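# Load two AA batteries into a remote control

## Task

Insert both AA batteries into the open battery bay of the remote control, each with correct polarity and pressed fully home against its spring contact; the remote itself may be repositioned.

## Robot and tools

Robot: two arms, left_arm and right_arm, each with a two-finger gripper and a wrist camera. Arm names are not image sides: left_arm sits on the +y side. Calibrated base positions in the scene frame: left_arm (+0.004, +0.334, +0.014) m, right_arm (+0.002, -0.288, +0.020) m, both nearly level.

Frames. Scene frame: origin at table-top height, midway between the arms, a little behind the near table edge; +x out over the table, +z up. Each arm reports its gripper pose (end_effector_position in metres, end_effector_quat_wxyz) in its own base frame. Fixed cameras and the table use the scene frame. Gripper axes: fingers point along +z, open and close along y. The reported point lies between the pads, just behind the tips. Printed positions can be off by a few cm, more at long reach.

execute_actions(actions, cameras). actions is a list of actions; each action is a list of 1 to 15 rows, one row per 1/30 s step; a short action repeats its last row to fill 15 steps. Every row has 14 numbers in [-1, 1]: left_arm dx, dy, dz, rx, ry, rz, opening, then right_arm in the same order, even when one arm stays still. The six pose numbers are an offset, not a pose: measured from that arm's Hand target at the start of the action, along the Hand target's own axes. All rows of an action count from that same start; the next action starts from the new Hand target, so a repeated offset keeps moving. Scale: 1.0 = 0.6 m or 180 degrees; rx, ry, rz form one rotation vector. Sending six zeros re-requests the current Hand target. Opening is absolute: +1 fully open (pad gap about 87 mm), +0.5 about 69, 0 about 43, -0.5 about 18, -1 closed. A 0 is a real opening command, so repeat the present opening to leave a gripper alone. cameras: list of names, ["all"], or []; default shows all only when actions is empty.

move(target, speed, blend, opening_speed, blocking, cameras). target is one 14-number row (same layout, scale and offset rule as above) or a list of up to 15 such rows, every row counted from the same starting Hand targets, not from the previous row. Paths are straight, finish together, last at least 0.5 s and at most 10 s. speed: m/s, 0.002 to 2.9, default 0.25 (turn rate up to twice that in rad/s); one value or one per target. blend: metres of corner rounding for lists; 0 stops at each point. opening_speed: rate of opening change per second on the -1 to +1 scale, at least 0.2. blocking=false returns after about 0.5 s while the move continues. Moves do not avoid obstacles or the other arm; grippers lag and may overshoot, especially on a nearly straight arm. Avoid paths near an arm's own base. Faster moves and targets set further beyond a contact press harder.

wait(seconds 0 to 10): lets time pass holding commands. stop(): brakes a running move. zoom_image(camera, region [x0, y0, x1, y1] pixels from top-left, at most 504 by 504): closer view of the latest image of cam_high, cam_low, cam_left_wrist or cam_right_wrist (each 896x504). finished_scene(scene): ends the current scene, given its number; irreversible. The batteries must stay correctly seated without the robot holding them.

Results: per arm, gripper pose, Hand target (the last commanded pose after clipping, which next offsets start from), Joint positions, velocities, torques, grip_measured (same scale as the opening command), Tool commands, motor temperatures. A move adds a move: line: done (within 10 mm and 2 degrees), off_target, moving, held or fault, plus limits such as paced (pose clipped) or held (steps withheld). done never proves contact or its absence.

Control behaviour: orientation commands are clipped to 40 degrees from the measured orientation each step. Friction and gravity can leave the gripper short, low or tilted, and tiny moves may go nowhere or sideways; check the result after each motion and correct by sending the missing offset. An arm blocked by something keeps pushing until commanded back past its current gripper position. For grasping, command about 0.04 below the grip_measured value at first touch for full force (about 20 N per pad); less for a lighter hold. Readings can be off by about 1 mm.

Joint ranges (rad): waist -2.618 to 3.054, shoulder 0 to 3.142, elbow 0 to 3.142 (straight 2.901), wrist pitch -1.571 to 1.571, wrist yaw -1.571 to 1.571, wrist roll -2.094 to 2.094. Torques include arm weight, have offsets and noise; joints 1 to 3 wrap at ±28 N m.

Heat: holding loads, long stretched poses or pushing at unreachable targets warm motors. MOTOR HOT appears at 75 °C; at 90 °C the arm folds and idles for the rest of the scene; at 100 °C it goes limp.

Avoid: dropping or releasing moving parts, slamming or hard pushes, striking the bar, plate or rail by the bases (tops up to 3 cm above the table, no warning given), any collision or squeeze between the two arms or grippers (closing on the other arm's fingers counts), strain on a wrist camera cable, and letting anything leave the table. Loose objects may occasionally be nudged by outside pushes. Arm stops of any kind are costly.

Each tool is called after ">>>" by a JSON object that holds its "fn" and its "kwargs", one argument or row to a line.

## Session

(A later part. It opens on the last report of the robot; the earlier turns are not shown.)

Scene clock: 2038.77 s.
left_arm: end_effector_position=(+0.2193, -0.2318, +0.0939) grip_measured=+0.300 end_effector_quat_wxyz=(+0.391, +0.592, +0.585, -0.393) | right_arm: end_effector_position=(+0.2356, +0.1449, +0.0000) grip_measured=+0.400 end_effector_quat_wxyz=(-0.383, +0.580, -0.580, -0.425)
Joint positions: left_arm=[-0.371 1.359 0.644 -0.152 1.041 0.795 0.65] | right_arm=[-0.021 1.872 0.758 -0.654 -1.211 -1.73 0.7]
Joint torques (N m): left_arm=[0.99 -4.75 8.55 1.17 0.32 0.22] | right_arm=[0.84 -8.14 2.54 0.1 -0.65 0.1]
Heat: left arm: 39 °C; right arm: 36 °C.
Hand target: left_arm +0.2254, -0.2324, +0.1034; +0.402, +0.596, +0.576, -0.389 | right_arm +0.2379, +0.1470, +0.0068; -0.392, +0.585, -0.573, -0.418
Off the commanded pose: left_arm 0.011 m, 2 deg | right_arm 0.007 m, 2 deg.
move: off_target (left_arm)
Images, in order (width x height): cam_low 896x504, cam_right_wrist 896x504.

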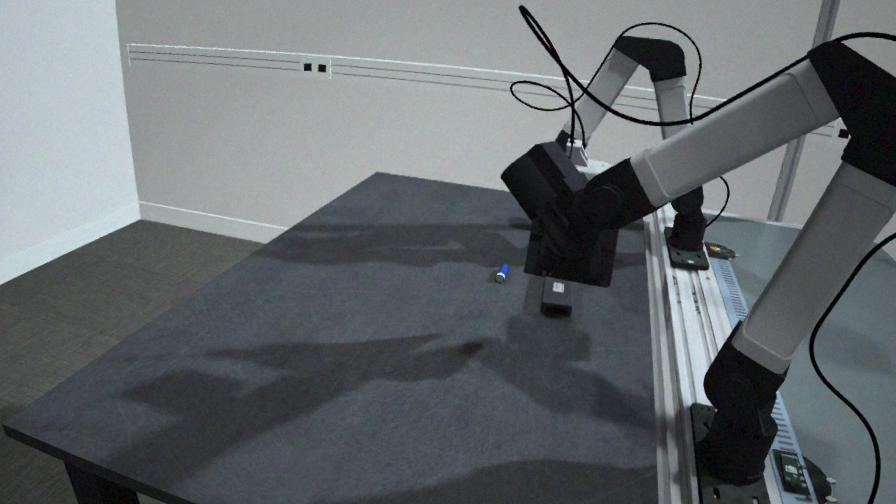

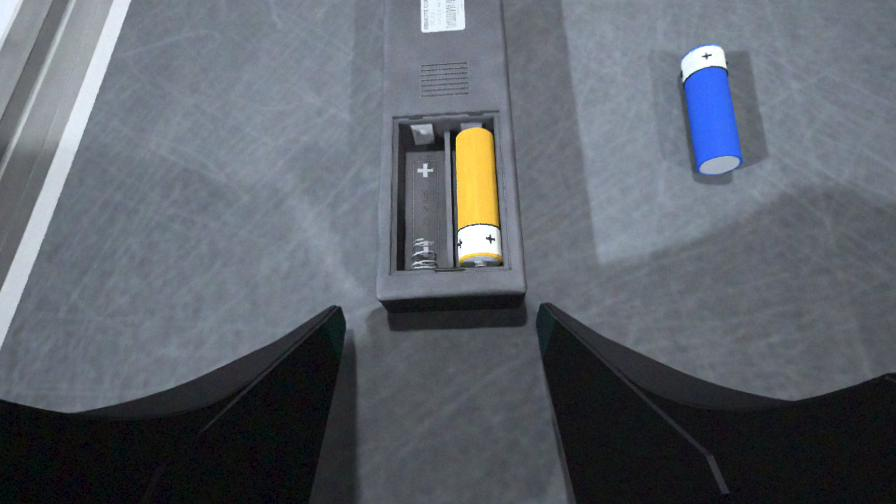

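>>> {"fn": "move", "kwargs": {
  "target": [
    [0,0,0,0,0,0,0.3,-0.0124,-0.005,0.0097,0,0,0,0.4],
    [0,0,0,0,0,0,0.3,-0.0124,-0.005,0.0097,0,0,0,-0.08]
  ],
  "speed": 0.05,
  "opening_speed": 0.4,
  "cameras": ["cam_right_wrist"]
}}

>>> {"fn": "zoom_image", "kwargs": {
  "camera": "cam_right_wrist",
  "region": [360, 90, 540, 320]
}}

Scene clock: 2048.10 s.
left_arm: end_effector_position=(+0.2193, -0.2318, +0.0939) grip_measured=+0.300 end_effector_quat_wxyz=(+0.391, +0.592, +0.585, -0.393) | right_arm: end_effector_position=(+0.2388, +0.1528, +0.0036) grip_measured=+0.065 end_effector_quat_wxyz=(-0.382, +0.581, -0.581, -0.424)
Joint positions: left_arm=[-0.371 1.359 0.644 -0.152 1.041 0.795 0.65] | right_arm=[0.013 1.843 0.748 -0.582 -1.212 -1.631 0.532]
Joint torques (N m): left_arm=[0.98 -4.74 8.59 1.17 0.31 0.22] | right_arm=[0.75 -8.25 2.67 0.22 -0.69 0.1]
Heat: left arm: 40 °C; right arm: 37 °C.
Hand target: left_arm +0.2254, -0.2324, +0.1034; +0.402, +0.596, +0.576, -0.389 | right_arm +0.2406, +0.1551, +0.0116; -0.392, +0.585, -0.573, -0.419
Off the commanded pose: left_arm 0.011 m, 2 deg | right_arm 0.009 m, 2 deg.
move: off_target (left_arm)
Images, in order (width x height): cam_right_wrist 896x504.

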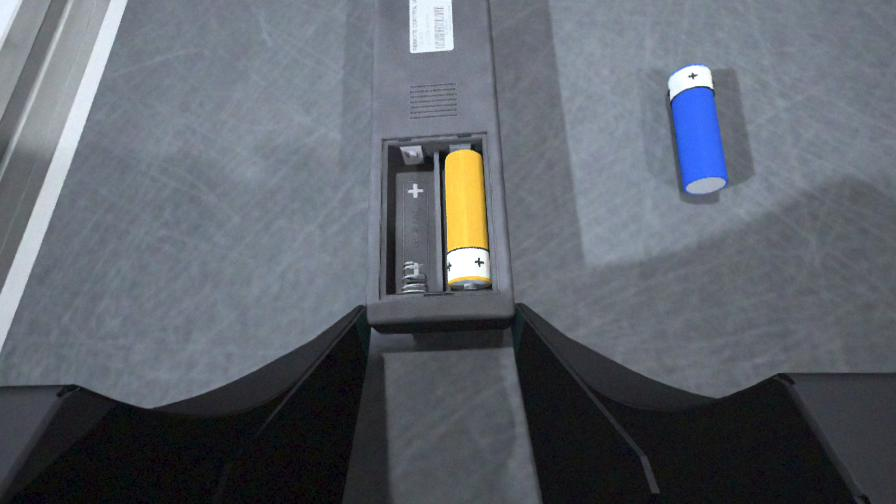

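Scaled by 2.191 from the camera's 896x504 image, which has a finer 1280x720 frame.

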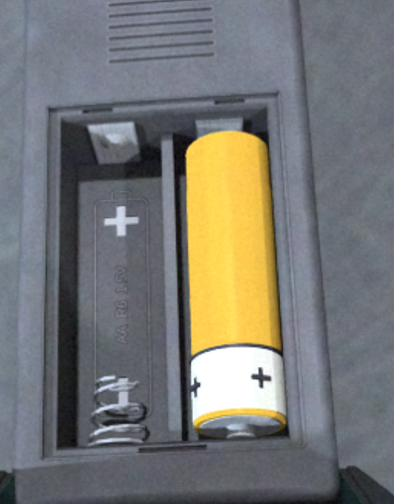

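>>> {"fn": "move", "kwargs": {
  "target": [-0.0248,0.1793,0.1654,0,0.017,0,0.0,0,0,0,0,0,0,-0.1],
  "speed": 0.2,
  "cameras": ["cam_left_wrist","cam_right_wrist"]
}}

Scene clock: 2056.17 s.
left_arm: end_effector_position=(+0.3242, -0.3276, +0.0825) grip_measured=+0.000 end_effector_quat_wxyz=(+0.381, +0.608, +0.585, -0.377) | right_arm: end_effector_position=(+0.2388, +0.1528, +0.0036) grip_measured=+0.065 end_effector_quat_wxyz=(-0.382, +0.581, -0.581, -0.424)
Joint positions: left_arm=[-0.521 1.876 1.144 -0.037 0.913 0.678 0.5] | right_arm=[0.013 1.843 0.748 -0.582 -1.212 -1.631 0.532]
Joint torques (N m): left_arm=[0.23 -7.12 8.62 1.57 0.11 -0.02] | right_arm=[0.76 -8.25 2.67 0.22 -0.69 0.1]
Heat: left arm: 40 °C; right arm: 37 °C.
Hand target: left_arm +0.3322, -0.3315, +0.0832; +0.386, +0.606, +0.587, -0.373 | right_arm +0.2406, +0.1551, +0.0116; -0.392, +0.585, -0.573, -0.419
Off the commanded pose: left_arm 0.009 m, 1 deg | right_arm 0.009 m, 2 deg.
move: done
Images, in order (width x height): cam_left_wrist 896x504, cam_right_wrist 896x504.

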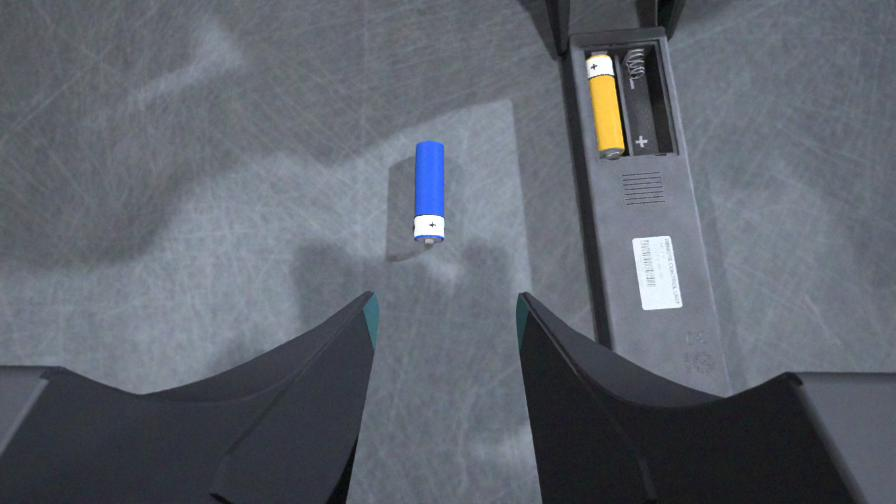

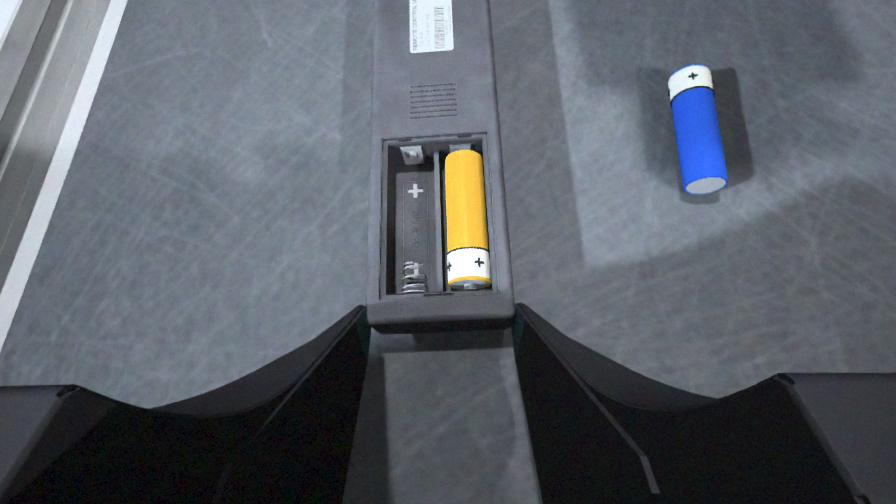

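>>> {"fn": "move", "kwargs": {
  "target": [
    [0,0,0,0,0,0,0.0,0,0,0,0,0,0,0.3],
    [0,0,0,0,0,0,0.0,-0.004,0,-0.001,0,-0.045,0,0.3],
    [0,0,0,0,0,0,0.0,-0.004,0,-0.001,0,-0.045,0,-0.1]
  ],
  "speed": 0.06,
  "opening_speed": 0.5,
  "cameras": ["cam_right_wrist","cam_low"]
}}

Scene clock: 2079.03 s.
left_arm: end_effector_position=(+0.3243, -0.3276, +0.0824) grip_measured=+0.000 end_effector_quat_wxyz=(+0.381, +0.608, +0.586, -0.377) | right_arm: end_effector_position=(+0.2366, +0.1555, +0.0126) grip_measured=+0.053 end_effector_quat_wxyz=(-0.427, +0.559, -0.546, -0.455)
Joint positions: left_arm=[-0.521 1.876 1.144 -0.037 0.913 0.678 0.5] | right_arm=[-0.026 1.923 0.777 -0.724 -1.337 -1.858 0.527]
Joint torques (N m): left_arm=[0.2 -7.02 8.61 1.57 0.06 -0.02] | right_arm=[-0.31 -4.27 4.04 -0.34 -0.73 -0.13]
Heat: left arm: 38 °C; right arm: 38 °C.
Hand target: left_arm +0.3322, -0.3315, +0.0832; +0.386, +0.606, +0.587, -0.373 | right_arm +0.2408, +0.1553, +0.0141; -0.432, +0.554, -0.544, -0.459
Off the commanded pose: left_arm 0.009 m, 1 deg | right_arm 0.004 m, 1 deg.
move: done
Images, in order (width x height): cam_low 896x504, cam_right_wrist 896x504.

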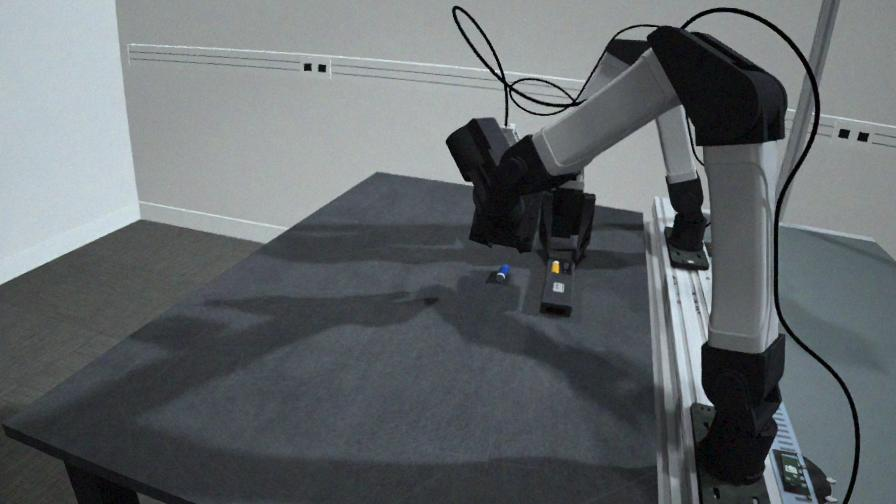

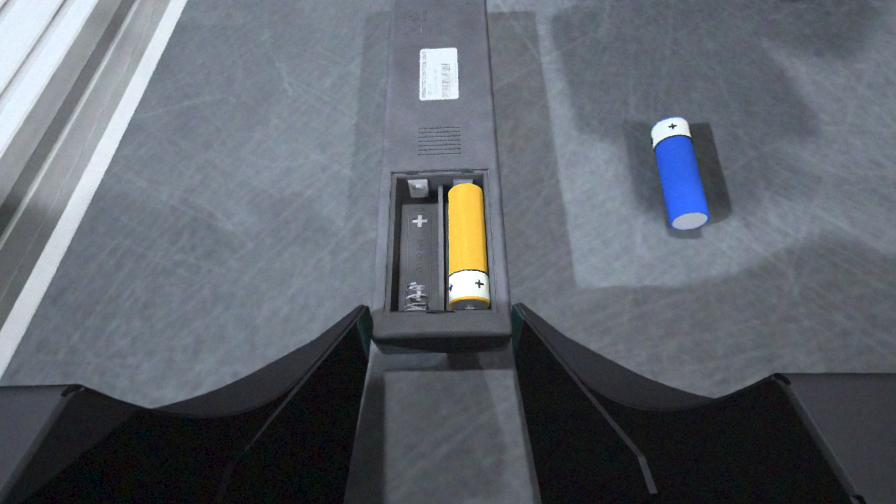

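>>> {"fn": "move", "kwargs": {
  "target": [
    [0,0,0,0,0,0,0.0,0,0,0,0,0,0,0.25],
    [0,0,0,0,0,0,0.0,0.0145,0,0.003,0,0,0,0.25],
    [0,0,0,0,0,0,0.0,0.0145,0,0.003,0,0,0,-0.1]
  ],
  "speed": 0.04,
  "opening_speed": 0.5,
  "cameras": ["cam_right_wrist"]
}}

>>> {"fn": "zoom_image", "kwargs": {
  "camera": "cam_right_wrist",
  "region": [360, 150, 540, 360]
}}

Scene clock: 2090.67 s.
left_arm: end_effector_position=(+0.3243, -0.3276, +0.0824) grip_measured=+0.000 end_effector_quat_wxyz=(+0.381, +0.608, +0.586, -0.377) | right_arm: end_effector_position=(+0.2351, +0.1556, +0.0051) grip_measured=+0.064 end_effector_quat_wxyz=(-0.423, +0.556, -0.548, -0.460)
Joint positions: left_arm=[-0.521 1.876 1.144 -0.037 0.913 0.678 0.5] | right_arm=[-0.026 1.957 0.777 -0.713 -1.338 -1.867 0.532]
Joint torques (N m): left_arm=[0.23 -7.06 8.66 1.58 0.05 0] | right_arm=[-0.36 -4.4 3.52 -0.15 -0.72 -0.11]
Heat: left arm: 38 °C; right arm: 37 °C.
Hand target: left_arm +0.3322, -0.3315, +0.0832; +0.386, +0.606, +0.587, -0.373 | right_arm +0.2406, +0.1552, +0.0052; -0.432, +0.554, -0.544, -0.459
Off the commanded pose: left_arm 0.009 m, 1 deg | right_arm 0.005 m, 1 deg.
move: done
Images, in order (width x height): cam_right_wrist 896x504.

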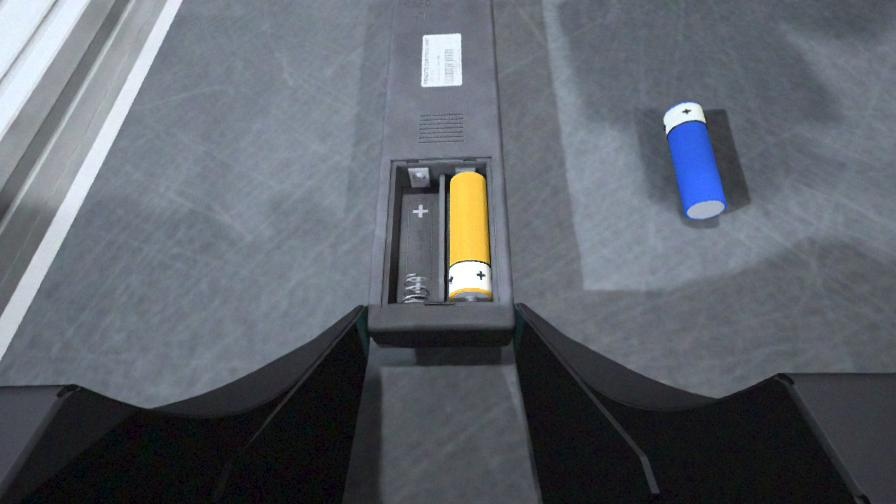

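Scaled by 2.400 from the camera's 896x504 image, which has a finer 1280x720 frame.

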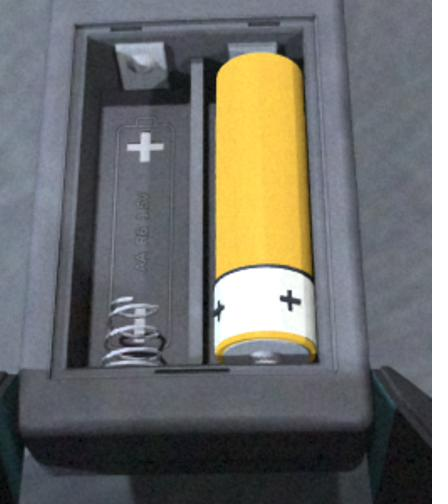

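>>> {"fn": "move", "kwargs": {
  "target": [0.0402,-0.017,0.1227,0,0.056,0,-0.1,0,0,0,0,0,0,-0.1],
  "speed": 0.12,
  "cameras": ["cam_left_wrist"]
}}

Scene clock: 2112.20 s.
left_arm: end_effector_position=(+0.3181, -0.3875, +0.0338) grip_measured=-0.100 end_effector_quat_wxyz=(+0.339, +0.641, +0.609, -0.321) | right_arm: end_effector_position=(+0.2351, +0.1556, +0.0051) grip_measured=+0.064 end_effector_quat_wxyz=(-0.423, +0.556, -0.548, -0.460)
Joint positions: left_arm=[-0.7 2.058 1.295 -0.052 0.683 0.642 0.45] | right_arm=[-0.026 1.957 0.777 -0.713 -1.338 -1.867 0.532]
Joint torques (N m): left_arm=[0.54 -8.39 8.54 1.38 0.05 -0.02] | right_arm=[-0.36 -4.4 3.52 -0.15 -0.72 -0.11]
Heat: left arm: 39 °C; right arm: 37 °C.
Hand target: left_arm +0.3229, -0.3879, +0.0299; +0.333, +0.637, +0.618, -0.318 | right_arm +0.2406, +0.1552, +0.0052; -0.432, +0.554, -0.544, -0.459
Off the commanded pose: left_arm 0.006 m, 1 deg | right_arm 0.005 m, 1 deg.
move: done
Images, in order (width x height): cam_left_wrist 896x504.

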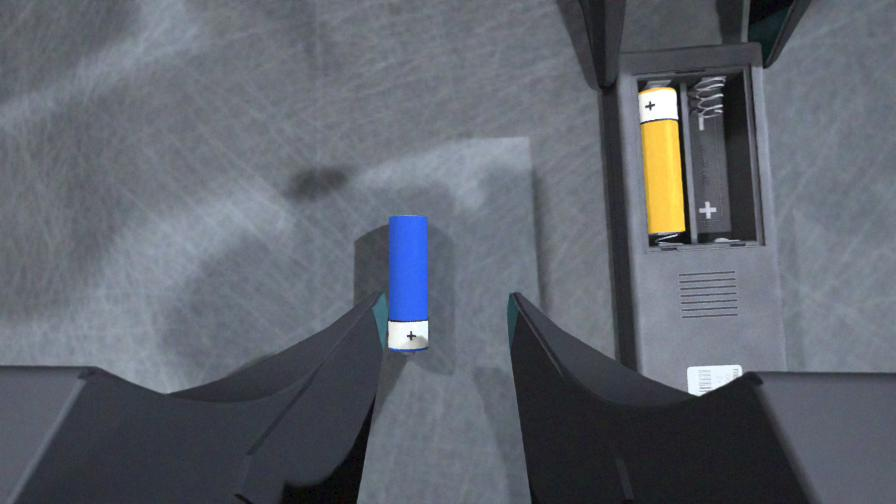

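>>> {"fn": "move", "kwargs": {
  "target": [
    [0.0038,0.0242,-0.0055,0,0,0,-0.2,0,0,0,0,0,0,-0.1],
    [0.0502,0.0242,0.0272,0,0,0,-0.2,0,0,0,0,0,0,-0.1]
  ],
  "speed": 0.08,
  "cameras": ["cam_left_wrist"]
}}

Scene clock: 2119.87 s.
left_arm: end_effector_position=(+0.3352, -0.3868, +0.0067) grip_measured=-0.200 end_effector_quat_wxyz=(+0.333, +0.635, +0.619, -0.320) | right_arm: end_effector_position=(+0.2351, +0.1556, +0.0051) grip_measured=+0.064 end_effector_quat_wxyz=(-0.423, +0.556, -0.548, -0.460)
Joint positions: left_arm=[-0.676 2.155 1.34 -0.023 0.688 0.647 0.4] | right_arm=[-0.026 1.957 0.777 -0.713 -1.338 -1.867 0.532]
Joint torques (N m): left_arm=[1.16 -8.75 5.71 1.72 0.19 0.2] | right_arm=[-0.36 -4.38 3.54 -0.15 -0.72 -0.11]
Heat: left arm: 39 °C; right arm: 36 °C.
Hand target: left_arm +0.3386, -0.3840, -0.0036; +0.333, +0.637, +0.618, -0.318 | right_arm +0.2406, +0.1552, +0.0052; -0.432, +0.554, -0.544, -0.459
Off the commanded pose: left_arm 0.011 m, 0 deg | right_arm 0.005 m, 1 deg.
move: off_target (left_arm)
Images, in order (width x height): cam_left_wrist 896x504.

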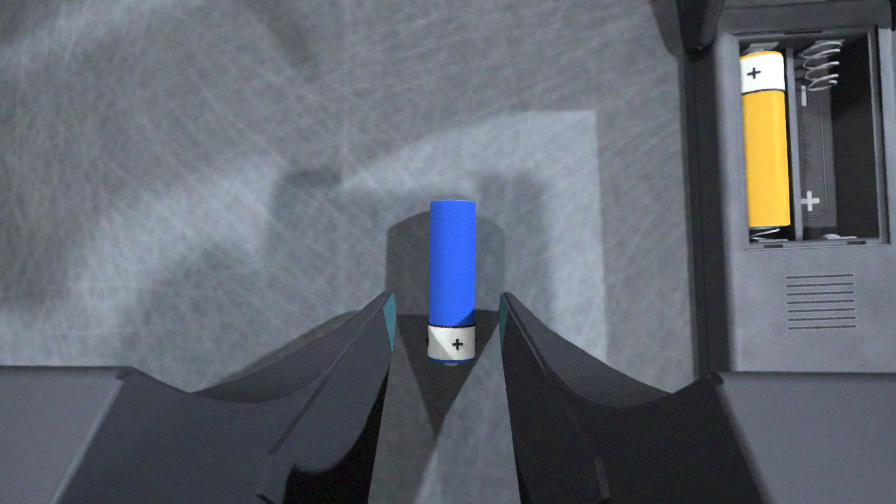

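>>> {"fn": "move", "kwargs": {
  "target": [
    [0.0167,-0.0033,-0.0005,0,0,0,-0.2,0,0,0,0,0,0,-0.1],
    [0.0167,-0.0033,-0.0005,0,0,0,-0.78,0,0,0,0,0,0,-0.1]
  ],
  "speed": 0.05,
  "opening_speed": 0.5,
  "cameras": ["cam_left_wrist"]
}}

Scene clock: 2129.17 s.
left_arm: end_effector_position=(+0.3341, -0.3861, +0.0049) grip_measured=-0.607 end_effector_quat_wxyz=(+0.341, +0.636, +0.610, -0.328) | right_arm: end_effector_position=(+0.2351, +0.1556, +0.0051) grip_measured=+0.064 end_effector_quat_wxyz=(-0.423, +0.556, -0.548, -0.460)
Joint positions: left_arm=[-0.668 2.155 1.312 0.023 0.715 0.651 0.197] | right_arm=[-0.026 1.957 0.777 -0.713 -1.338 -1.867 0.532]
Joint torques (N m): left_arm=[1.21 -8.53 5.16 1.54 -0.06 0.25] | right_arm=[-0.36 -4.38 3.52 -0.15 -0.72 -0.11]
Heat: left arm: 39 °C; right arm: 36 °C.
Hand target: left_arm +0.3369, -0.3780, -0.0117; +0.333, +0.637, +0.618, -0.318 | right_arm +0.2406, +0.1552, +0.0052; -0.432, +0.554, -0.544, -0.459
Off the commanded pose: left_arm 0.019 m, 2 deg | right_arm 0.005 m, 1 deg.
move: off_target (left_arm); target 2's new opening was sent with left_arm's hand 0.019 m and 2 deg from that target
Images, in order (width x height): cam_left_wrist 896x504.

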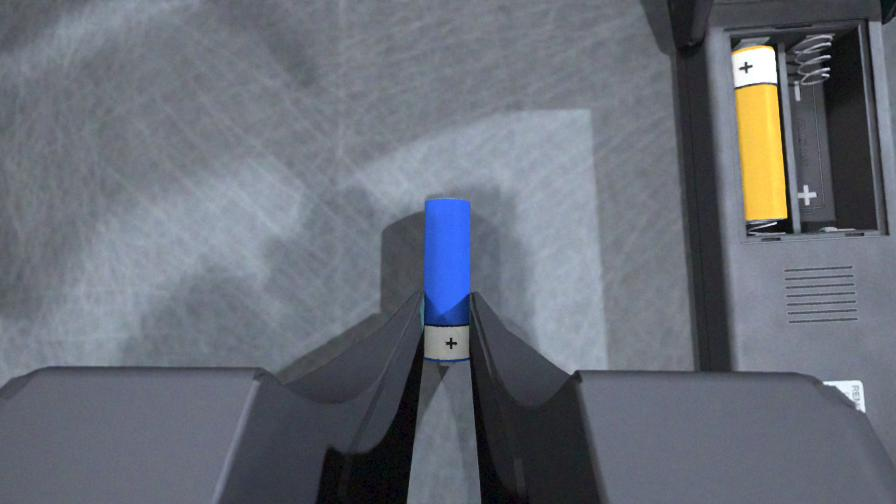

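>>> {"fn": "move", "kwargs": {
  "target": [
    [-0.1021,0,-0.072,0,0,0,-0.8,0,0,0,0,0,0,-0.1],
    [-0.1328,-0.1833,-0.0487,-0.0161,0.0999,-0.0155,-0.8,0,0,0,0,0,0,-0.1]
  ],
  "speed": [0.08,0.12],
  "cameras": ["cam_left_wrist","cam_right_wrist","cam_high"]
}}

Scene clock: 2148.53 s.
left_arm: end_effector_position=(+0.2179, -0.3942, +0.0420) grip_measured=-0.607 end_effector_quat_wxyz=(+0.216, +0.662, +0.687, -0.206) | right_arm: end_effector_position=(+0.2351, +0.1556, +0.0051) grip_measured=+0.064 end_effector_quat_wxyz=(-0.423, +0.556, -0.548, -0.460)
Joint positions: left_arm=[-0.992 1.948 1.362 -0.447 0.295 0.461 0.197] | right_arm=[-0.026 1.957 0.777 -0.713 -1.338 -1.867 0.532]
Joint torques (N m): left_arm=[0.59 -13.22 8.77 1.15 -0.2 -0.08] | right_arm=[-0.35 -4.4 3.52 -0.15 -0.72 -0.11]
Motor temperatures (°C): left_arm=[24 42 37 37 23 23 23] | right_arm=[25 36 30 25 27 25 25]
Heat: left arm: 42 °C; right arm: 36 °C.
Hand target: left_arm +0.2242, -0.3984, +0.0668; +0.241, +0.655, +0.686, -0.207 | right_arm +0.2406, +0.1552, +0.0052; -0.432, +0.554, -0.544, -0.459
Off the commanded pose: left_arm 0.026 m, 3 deg | right_arm 0.005 m, 1 deg.
move: off_target (left_arm)
Images, in order (width x height): cam_high 896x504, cam_left_wrist 896x504, cam_right_wrist 896x504.

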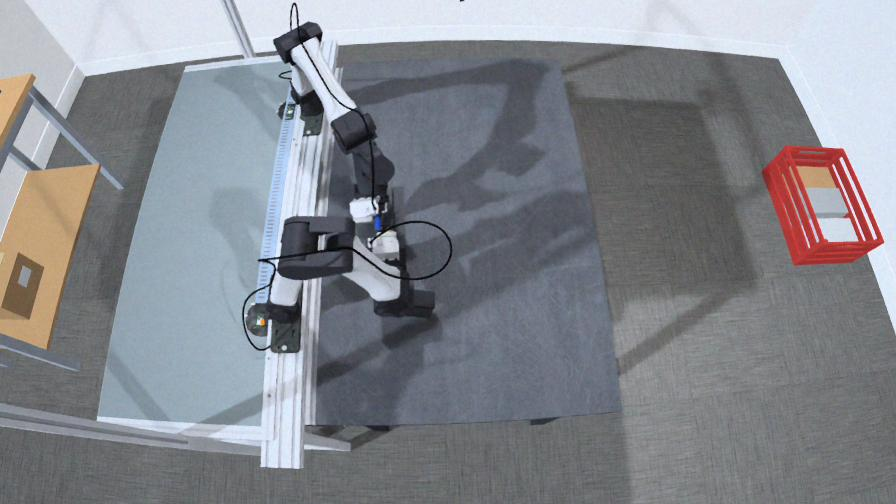

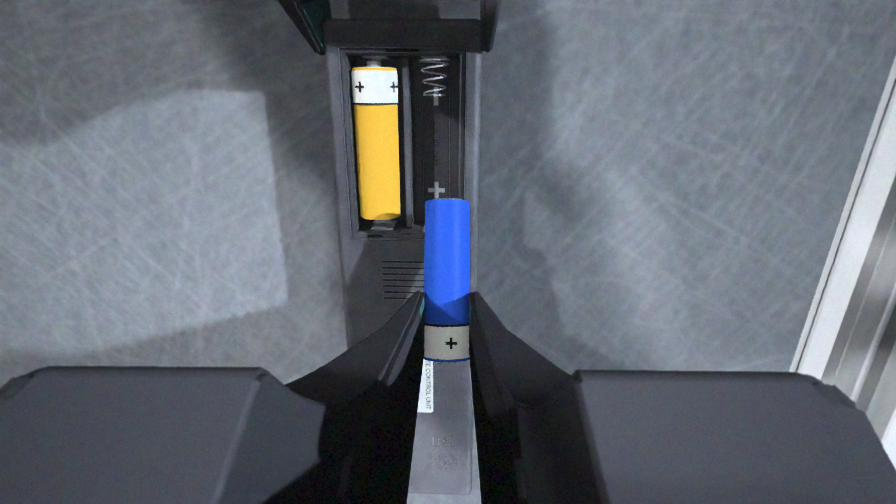

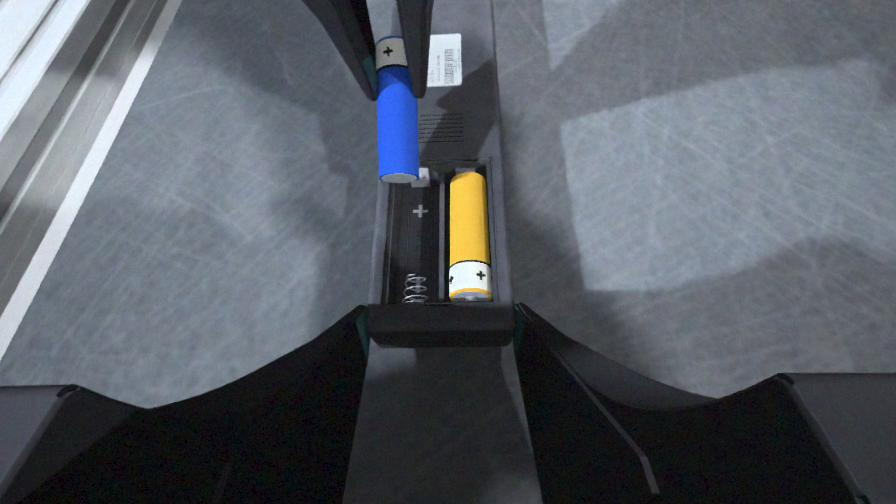

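>>> {"fn": "move", "kwargs": {
  "target": [-0.0272,0.005,0.0205,0,0,0,-0.82,0,0,0,0,0,0,-0.1],
  "speed": 0.06,
  "cameras": ["cam_left_wrist","cam_right_wrist"]
}}

>>> {"fn": "zoom_image", "kwargs": {
  "camera": "cam_right_wrist",
  "region": [350, 60, 540, 320]
}}

Scene clock: 2166.60 s.
left_arm: end_effector_position=(+0.2260, -0.4170, +0.0690) grip_measured=-0.607 end_effector_quat_wxyz=(+0.245, +0.659, +0.679, -0.211) | right_arm: end_effector_position=(+0.2351, +0.1556, +0.0051) grip_measured=+0.064 end_effector_quat_wxyz=(-0.423, +0.556, -0.548, -0.460)
Joint positions: left_arm=[-1.007 1.958 1.462 -0.471 0.284 0.445 0.197] | right_arm=[-0.026 1.957 0.777 -0.713 -1.338 -1.867 0.532]
Joint torques (N m): left_arm=[0.21 -8.14 8.94 1.24 -0.1 -0.05] | right_arm=[-0.35 -4.4 3.54 -0.15 -0.72 -0.11]
Heat: left arm: 45 °C; right arm: 35 °C.
Hand target: left_arm +0.2284, -0.4187, +0.0670; +0.241, +0.655, +0.686, -0.207 | right_arm +0.2406, +0.1552, +0.0052; -0.432, +0.554, -0.544, -0.459
Off the commanded pose: left_arm 0.004 m, 1 deg | right_arm 0.005 m, 1 deg.
move: done
Images, in order (width x height): cam_left_wrist 896x504, cam_right_wrist 896x504.

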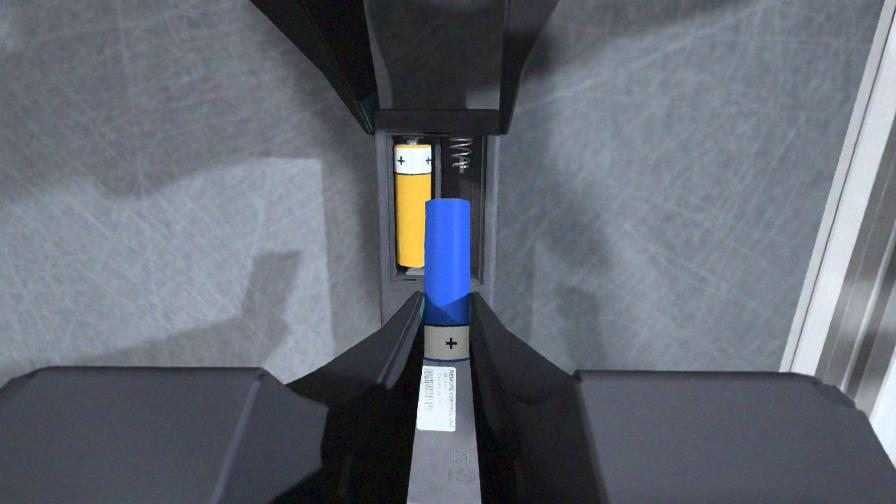

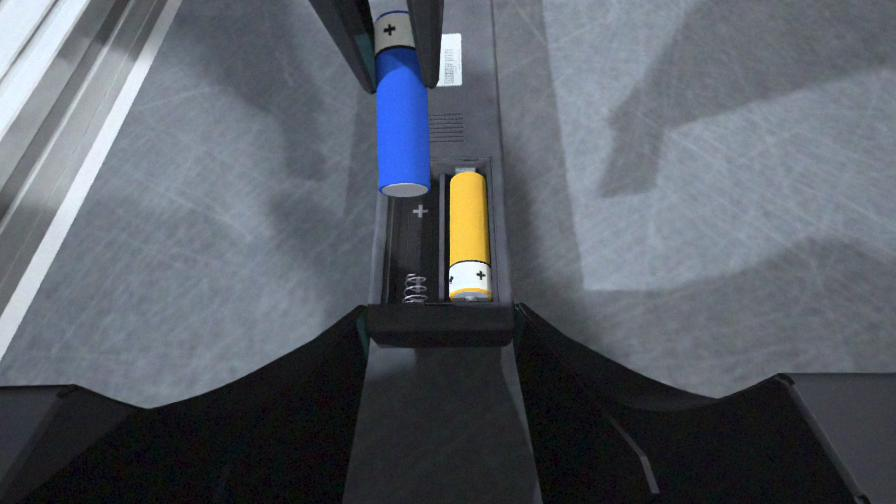

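Scaled by 1.938 from the camera's 896x504 image, which has a finer 1280x720 frame.

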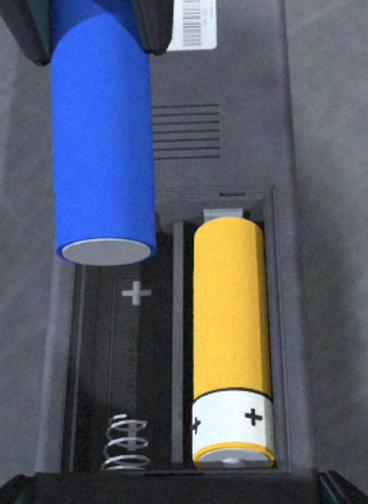

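>>> {"fn": "move", "kwargs": {
  "target": [0.0344,-0.0058,0.0346,0,0,0,-0.82,0,0,0,0,0,0,-0.1],
  "speed": 0.06,
  "cameras": ["cam_left_wrist","cam_right_wrist"]
}}

>>> {"fn": "zoom_image", "kwargs": {
  "camera": "cam_right_wrist",
  "region": [350, 90, 540, 330]
}}

Scene clock: 2182.63 s.
left_arm: end_effector_position=(+0.2236, -0.4129, +0.0446) grip_measured=-0.607 end_effector_quat_wxyz=(+0.239, +0.659, +0.681, -0.210) | right_arm: end_effector_position=(+0.2351, +0.1556, +0.0051) grip_measured=+0.064 end_effector_quat_wxyz=(-0.423, +0.556, -0.548, -0.460)
Joint positions: left_arm=[-1.007 1.977 1.393 -0.397 0.283 0.444 0.197] | right_arm=[-0.026 1.957 0.777 -0.713 -1.338 -1.867 0.532]
Joint torques (N m): left_arm=[0.2 -8.38 6.5 1.6 -0.12 -0.03] | right_arm=[-0.35 -4.4 3.52 -0.15 -0.72 -0.12]
Motor temperatures (°C): left_arm=[24 46 42 36 23 23 24] | right_arm=[25 35 30 25 27 25 26]
Heat: left arm: 46 °C; right arm: 35 °C.
Hand target: left_arm +0.2257, -0.4149, +0.0380; +0.241, +0.655, +0.686, -0.207 | right_arm +0.2406, +0.1552, +0.0052; -0.432, +0.554, -0.544, -0.459
Off the commanded pose: left_arm 0.007 m, 1 deg | right_arm 0.005 m, 1 deg.
move: done
Images, in order (width x height): cam_left_wrist 896x504, cam_right_wrist 896x504.

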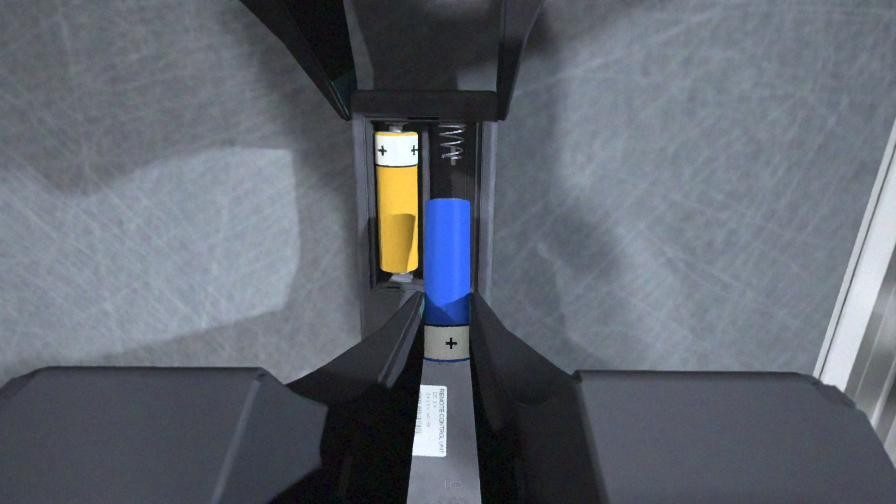

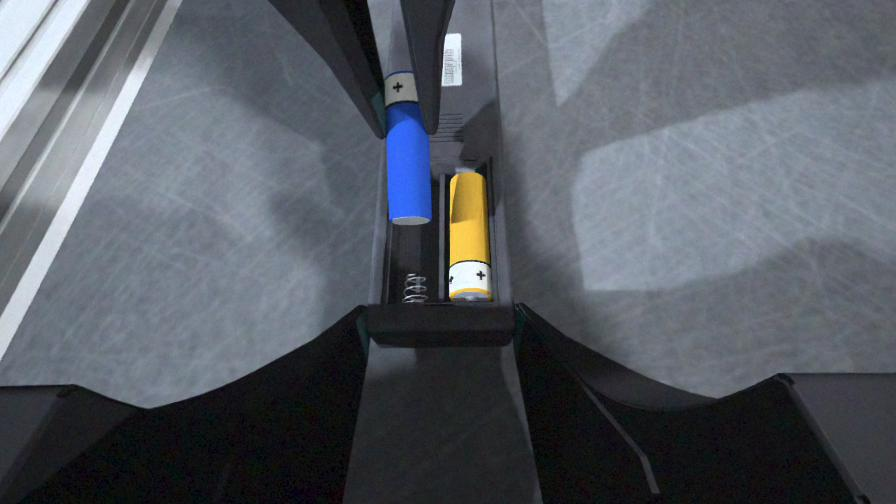

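Scaled by 2.100 from the camera's 896x504 image, which has a finer 1280x720 frame.

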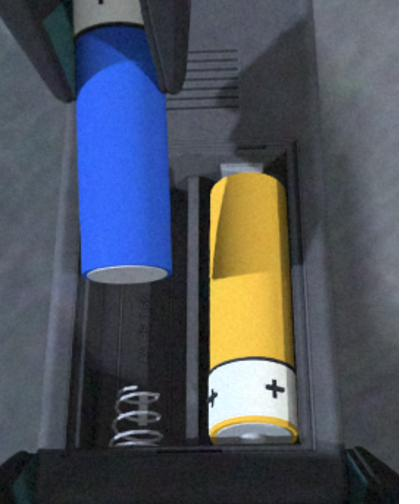

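>>> {"fn": "move", "kwargs": {
  "target": [0.0171,-0.0017,0.0226,0,0,0,-0.82,0,0,0,0,0,0,-0.1],
  "speed": 0.05,
  "cameras": ["cam_left_wrist","cam_right_wrist"]
}}

>>> {"fn": "zoom_image", "kwargs": {
  "camera": "cam_right_wrist",
  "region": [350, 90, 540, 330]
}}

Scene clock: 2190.20 s.
left_arm: end_effector_position=(+0.2243, -0.4140, +0.0303) grip_measured=-0.607 end_effector_quat_wxyz=(+0.243, +0.658, +0.681, -0.210) | right_arm: end_effector_position=(+0.2351, +0.1556, +0.0051) grip_measured=+0.064 end_effector_quat_wxyz=(-0.423, +0.556, -0.548, -0.460)
Joint positions: left_arm=[-1.007 1.997 1.358 -0.335 0.283 0.443 0.197] | right_arm=[-0.026 1.957 0.777 -0.713 -1.338 -1.867 0.532]
Joint torques (N m): left_arm=[0.13 -8.13 6.09 1.58 -0.12 -0.03] | right_arm=[-0.36 -4.4 3.52 -0.16 -0.72 -0.12]
Heat: left arm: 45 °C; right arm: 35 °C.
Hand target: left_arm +0.2251, -0.4148, +0.0209; +0.241, +0.655, +0.686, -0.207 | right_arm +0.2406, +0.1552, +0.0052; -0.432, +0.554, -0.544, -0.459
Off the commanded pose: left_arm 0.009 m, 1 deg | right_arm 0.005 m, 1 deg.
move: done
Images, in order (width x height): cam_left_wrist 896x504, cam_right_wrist 896x504.

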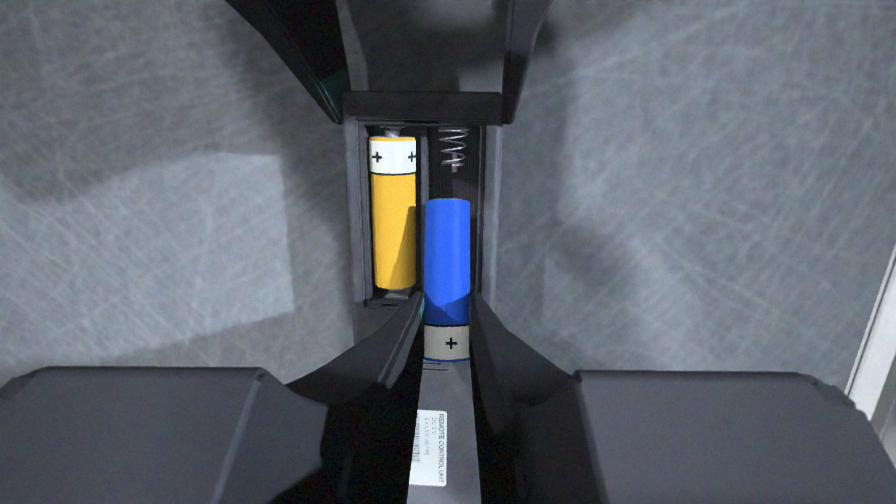

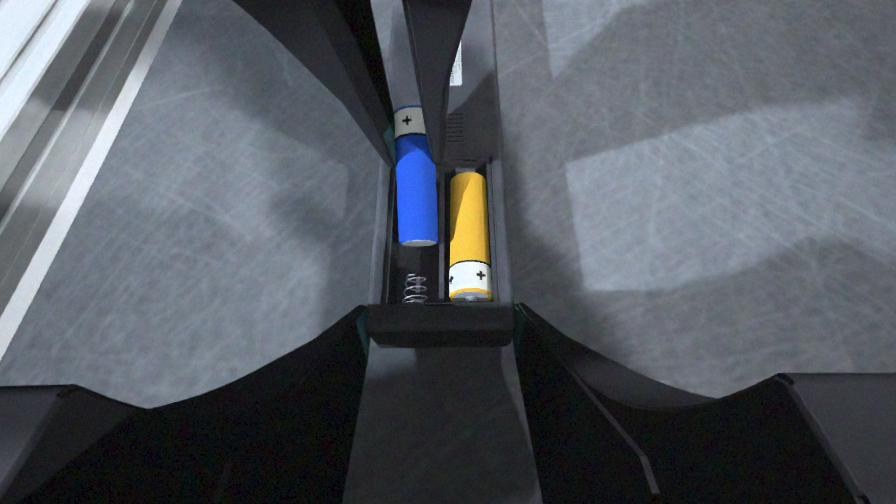

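Scaled by 2.100 from the camera's 896x504 image, which has a finer 1280x720 frame.

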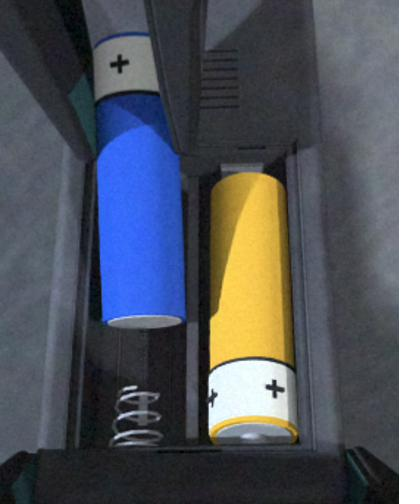

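>>> {"fn": "move", "kwargs": {
  "target": [
    [0,-0.004,0,0,0,0,-0.82,0,0,0,0,0,0,-0.1],
    [0.006,-0.004,0.008,0,0,0,-0.82,0,0,0,0,0,0,-0.1],
    [-0.0100,-0.004,0.02,0,0,0,-0.84,0,0,0,0,0,0,-0.1]
  ],
  "speed": 0.05,
  "cameras": ["cam_left_wrist","cam_right_wrist"]
}}

>>> {"fn": "zoom_image", "kwargs": {
  "camera": "cam_right_wrist",
  "region": [350, 90, 540, 330]
}}

Scene clock: 2201.50 s.
left_arm: end_effector_position=(+0.2240, -0.4256, +0.0276) grip_measured=-0.607 end_effector_quat_wxyz=(+0.252, +0.657, +0.679, -0.212) | right_arm: end_effector_position=(+0.2355, +0.1552, +0.0052) grip_measured=+0.064 end_effector_quat_wxyz=(-0.423, +0.556, -0.548, -0.460)
Joint positions: left_arm=[-1.023 2.022 1.374 -0.302 0.27 0.427 0.197] | right_arm=[-0.027 1.957 0.777 -0.713 -1.338 -1.867 0.532]
Joint torques (N m): left_arm=[-0.05 -7.01 7.64 1.43 -0.12 -0.05] | right_arm=[-0.2 -4.38 3.54 -0.16 -0.72 -0.11]
Heat: left arm: 45 °C; right arm: 35 °C.
Hand target: left_arm +0.2237, -0.4270, +0.0149; +0.241, +0.655, +0.686, -0.207 | right_arm +0.2406, +0.1553, +0.0053; -0.432, +0.554, -0.544, -0.459
Off the commanded pose: left_arm 0.013 m, 2 deg | right_arm 0.005 m, 1 deg.
move: off_target (left_arm); target 3's new opening was sent with left_arm's hand 0.013 m and 2 deg from that target
Images, in order (width x height): cam_left_wrist 896x504, cam_right_wrist 896x504.

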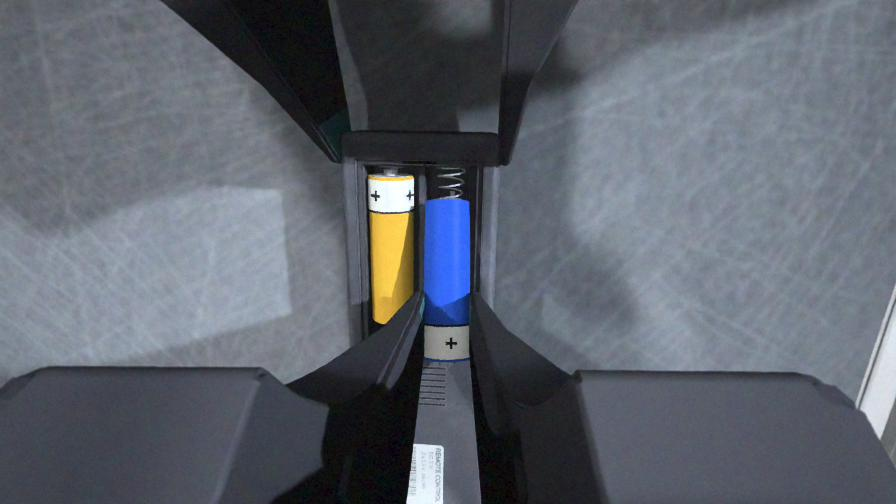

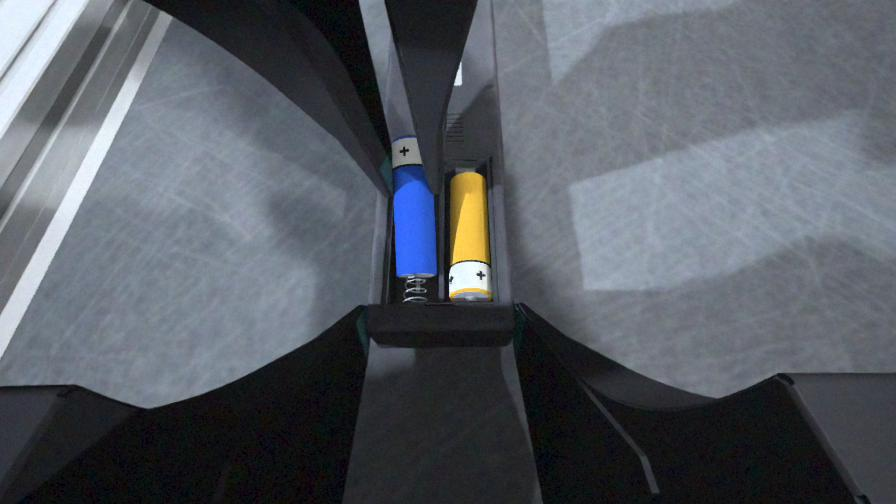

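Scaled by 2.100 from the camera's 896x504 image, which has a finer 1280x720 frame.

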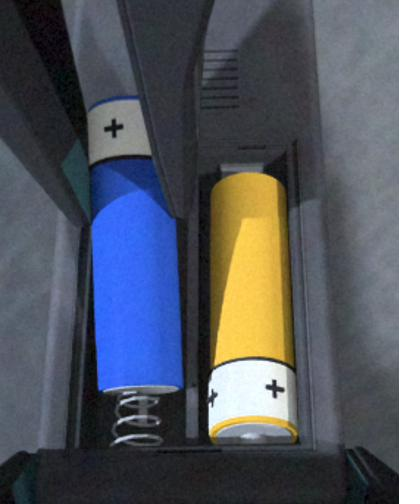

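>>> {"fn": "move", "kwargs": {
  "target": [-0.016,0,0.012,0,0,0,-0.84,0,0,0,0,0,0,-0.1],
  "speed": 0.04,
  "cameras": ["cam_left_wrist","cam_right_wrist"]
}}

>>> {"fn": "zoom_image", "kwargs": {
  "camera": "cam_right_wrist",
  "region": [350, 90, 540, 330]
}}

Scene clock: 2207.53 s.
left_arm: end_effector_position=(+0.2239, -0.4315, +0.0275) grip_measured=-0.607 end_effector_quat_wxyz=(+0.244, +0.656, +0.683, -0.208) | right_arm: end_effector_position=(+0.2366, +0.1534, +0.0052) grip_measured=+0.064 end_effector_quat_wxyz=(-0.425, +0.554, -0.550, -0.458)
Joint positions: left_arm=[-1.032 2.05 1.424 -0.34 0.261 0.416 0.197] | right_arm=[-0.035 1.957 0.777 -0.713 -1.338 -1.867 0.532]
Joint torques (N m): left_arm=[-0.57 -6.48 8.13 1.66 -0.11 -0.05] | right_arm=[0.61 -4.38 3.54 -0.16 -0.72 -0.11]
Heat: left arm: 44 °C; right arm: 35 °C.
Hand target: left_arm +0.2243, -0.4389, +0.0148; +0.241, +0.655, +0.686, -0.207 | right_arm +0.2406, +0.1553, +0.0053; -0.432, +0.554, -0.544, -0.459
Off the commanded pose: left_arm 0.015 m, 1 deg | right_arm 0.004 m, 1 deg.
move: off_target (left_arm)
Images, in order (width x height): cam_left_wrist 896x504, cam_right_wrist 896x504.

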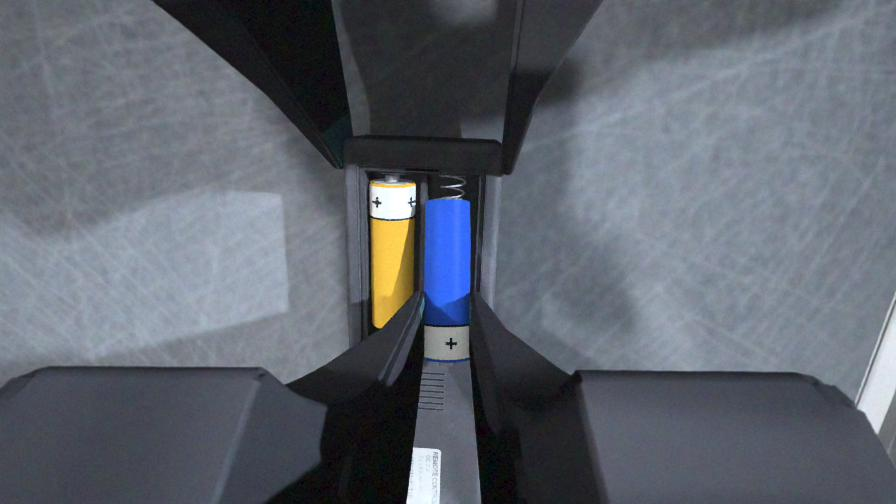

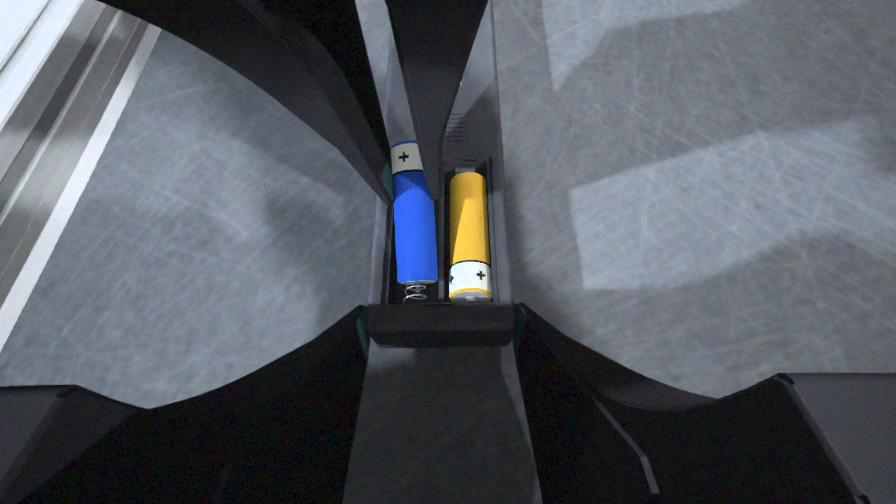

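Scaled by 2.100 from the camera's 896x504 image, which has a finer 1280x720 frame.

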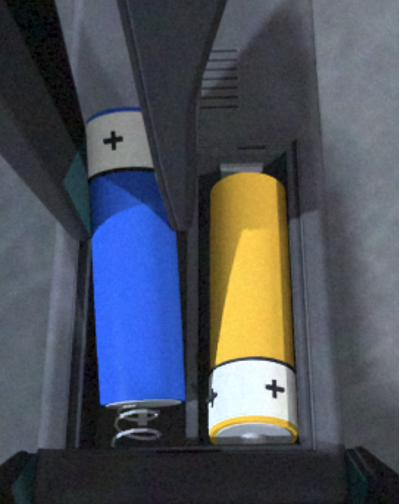

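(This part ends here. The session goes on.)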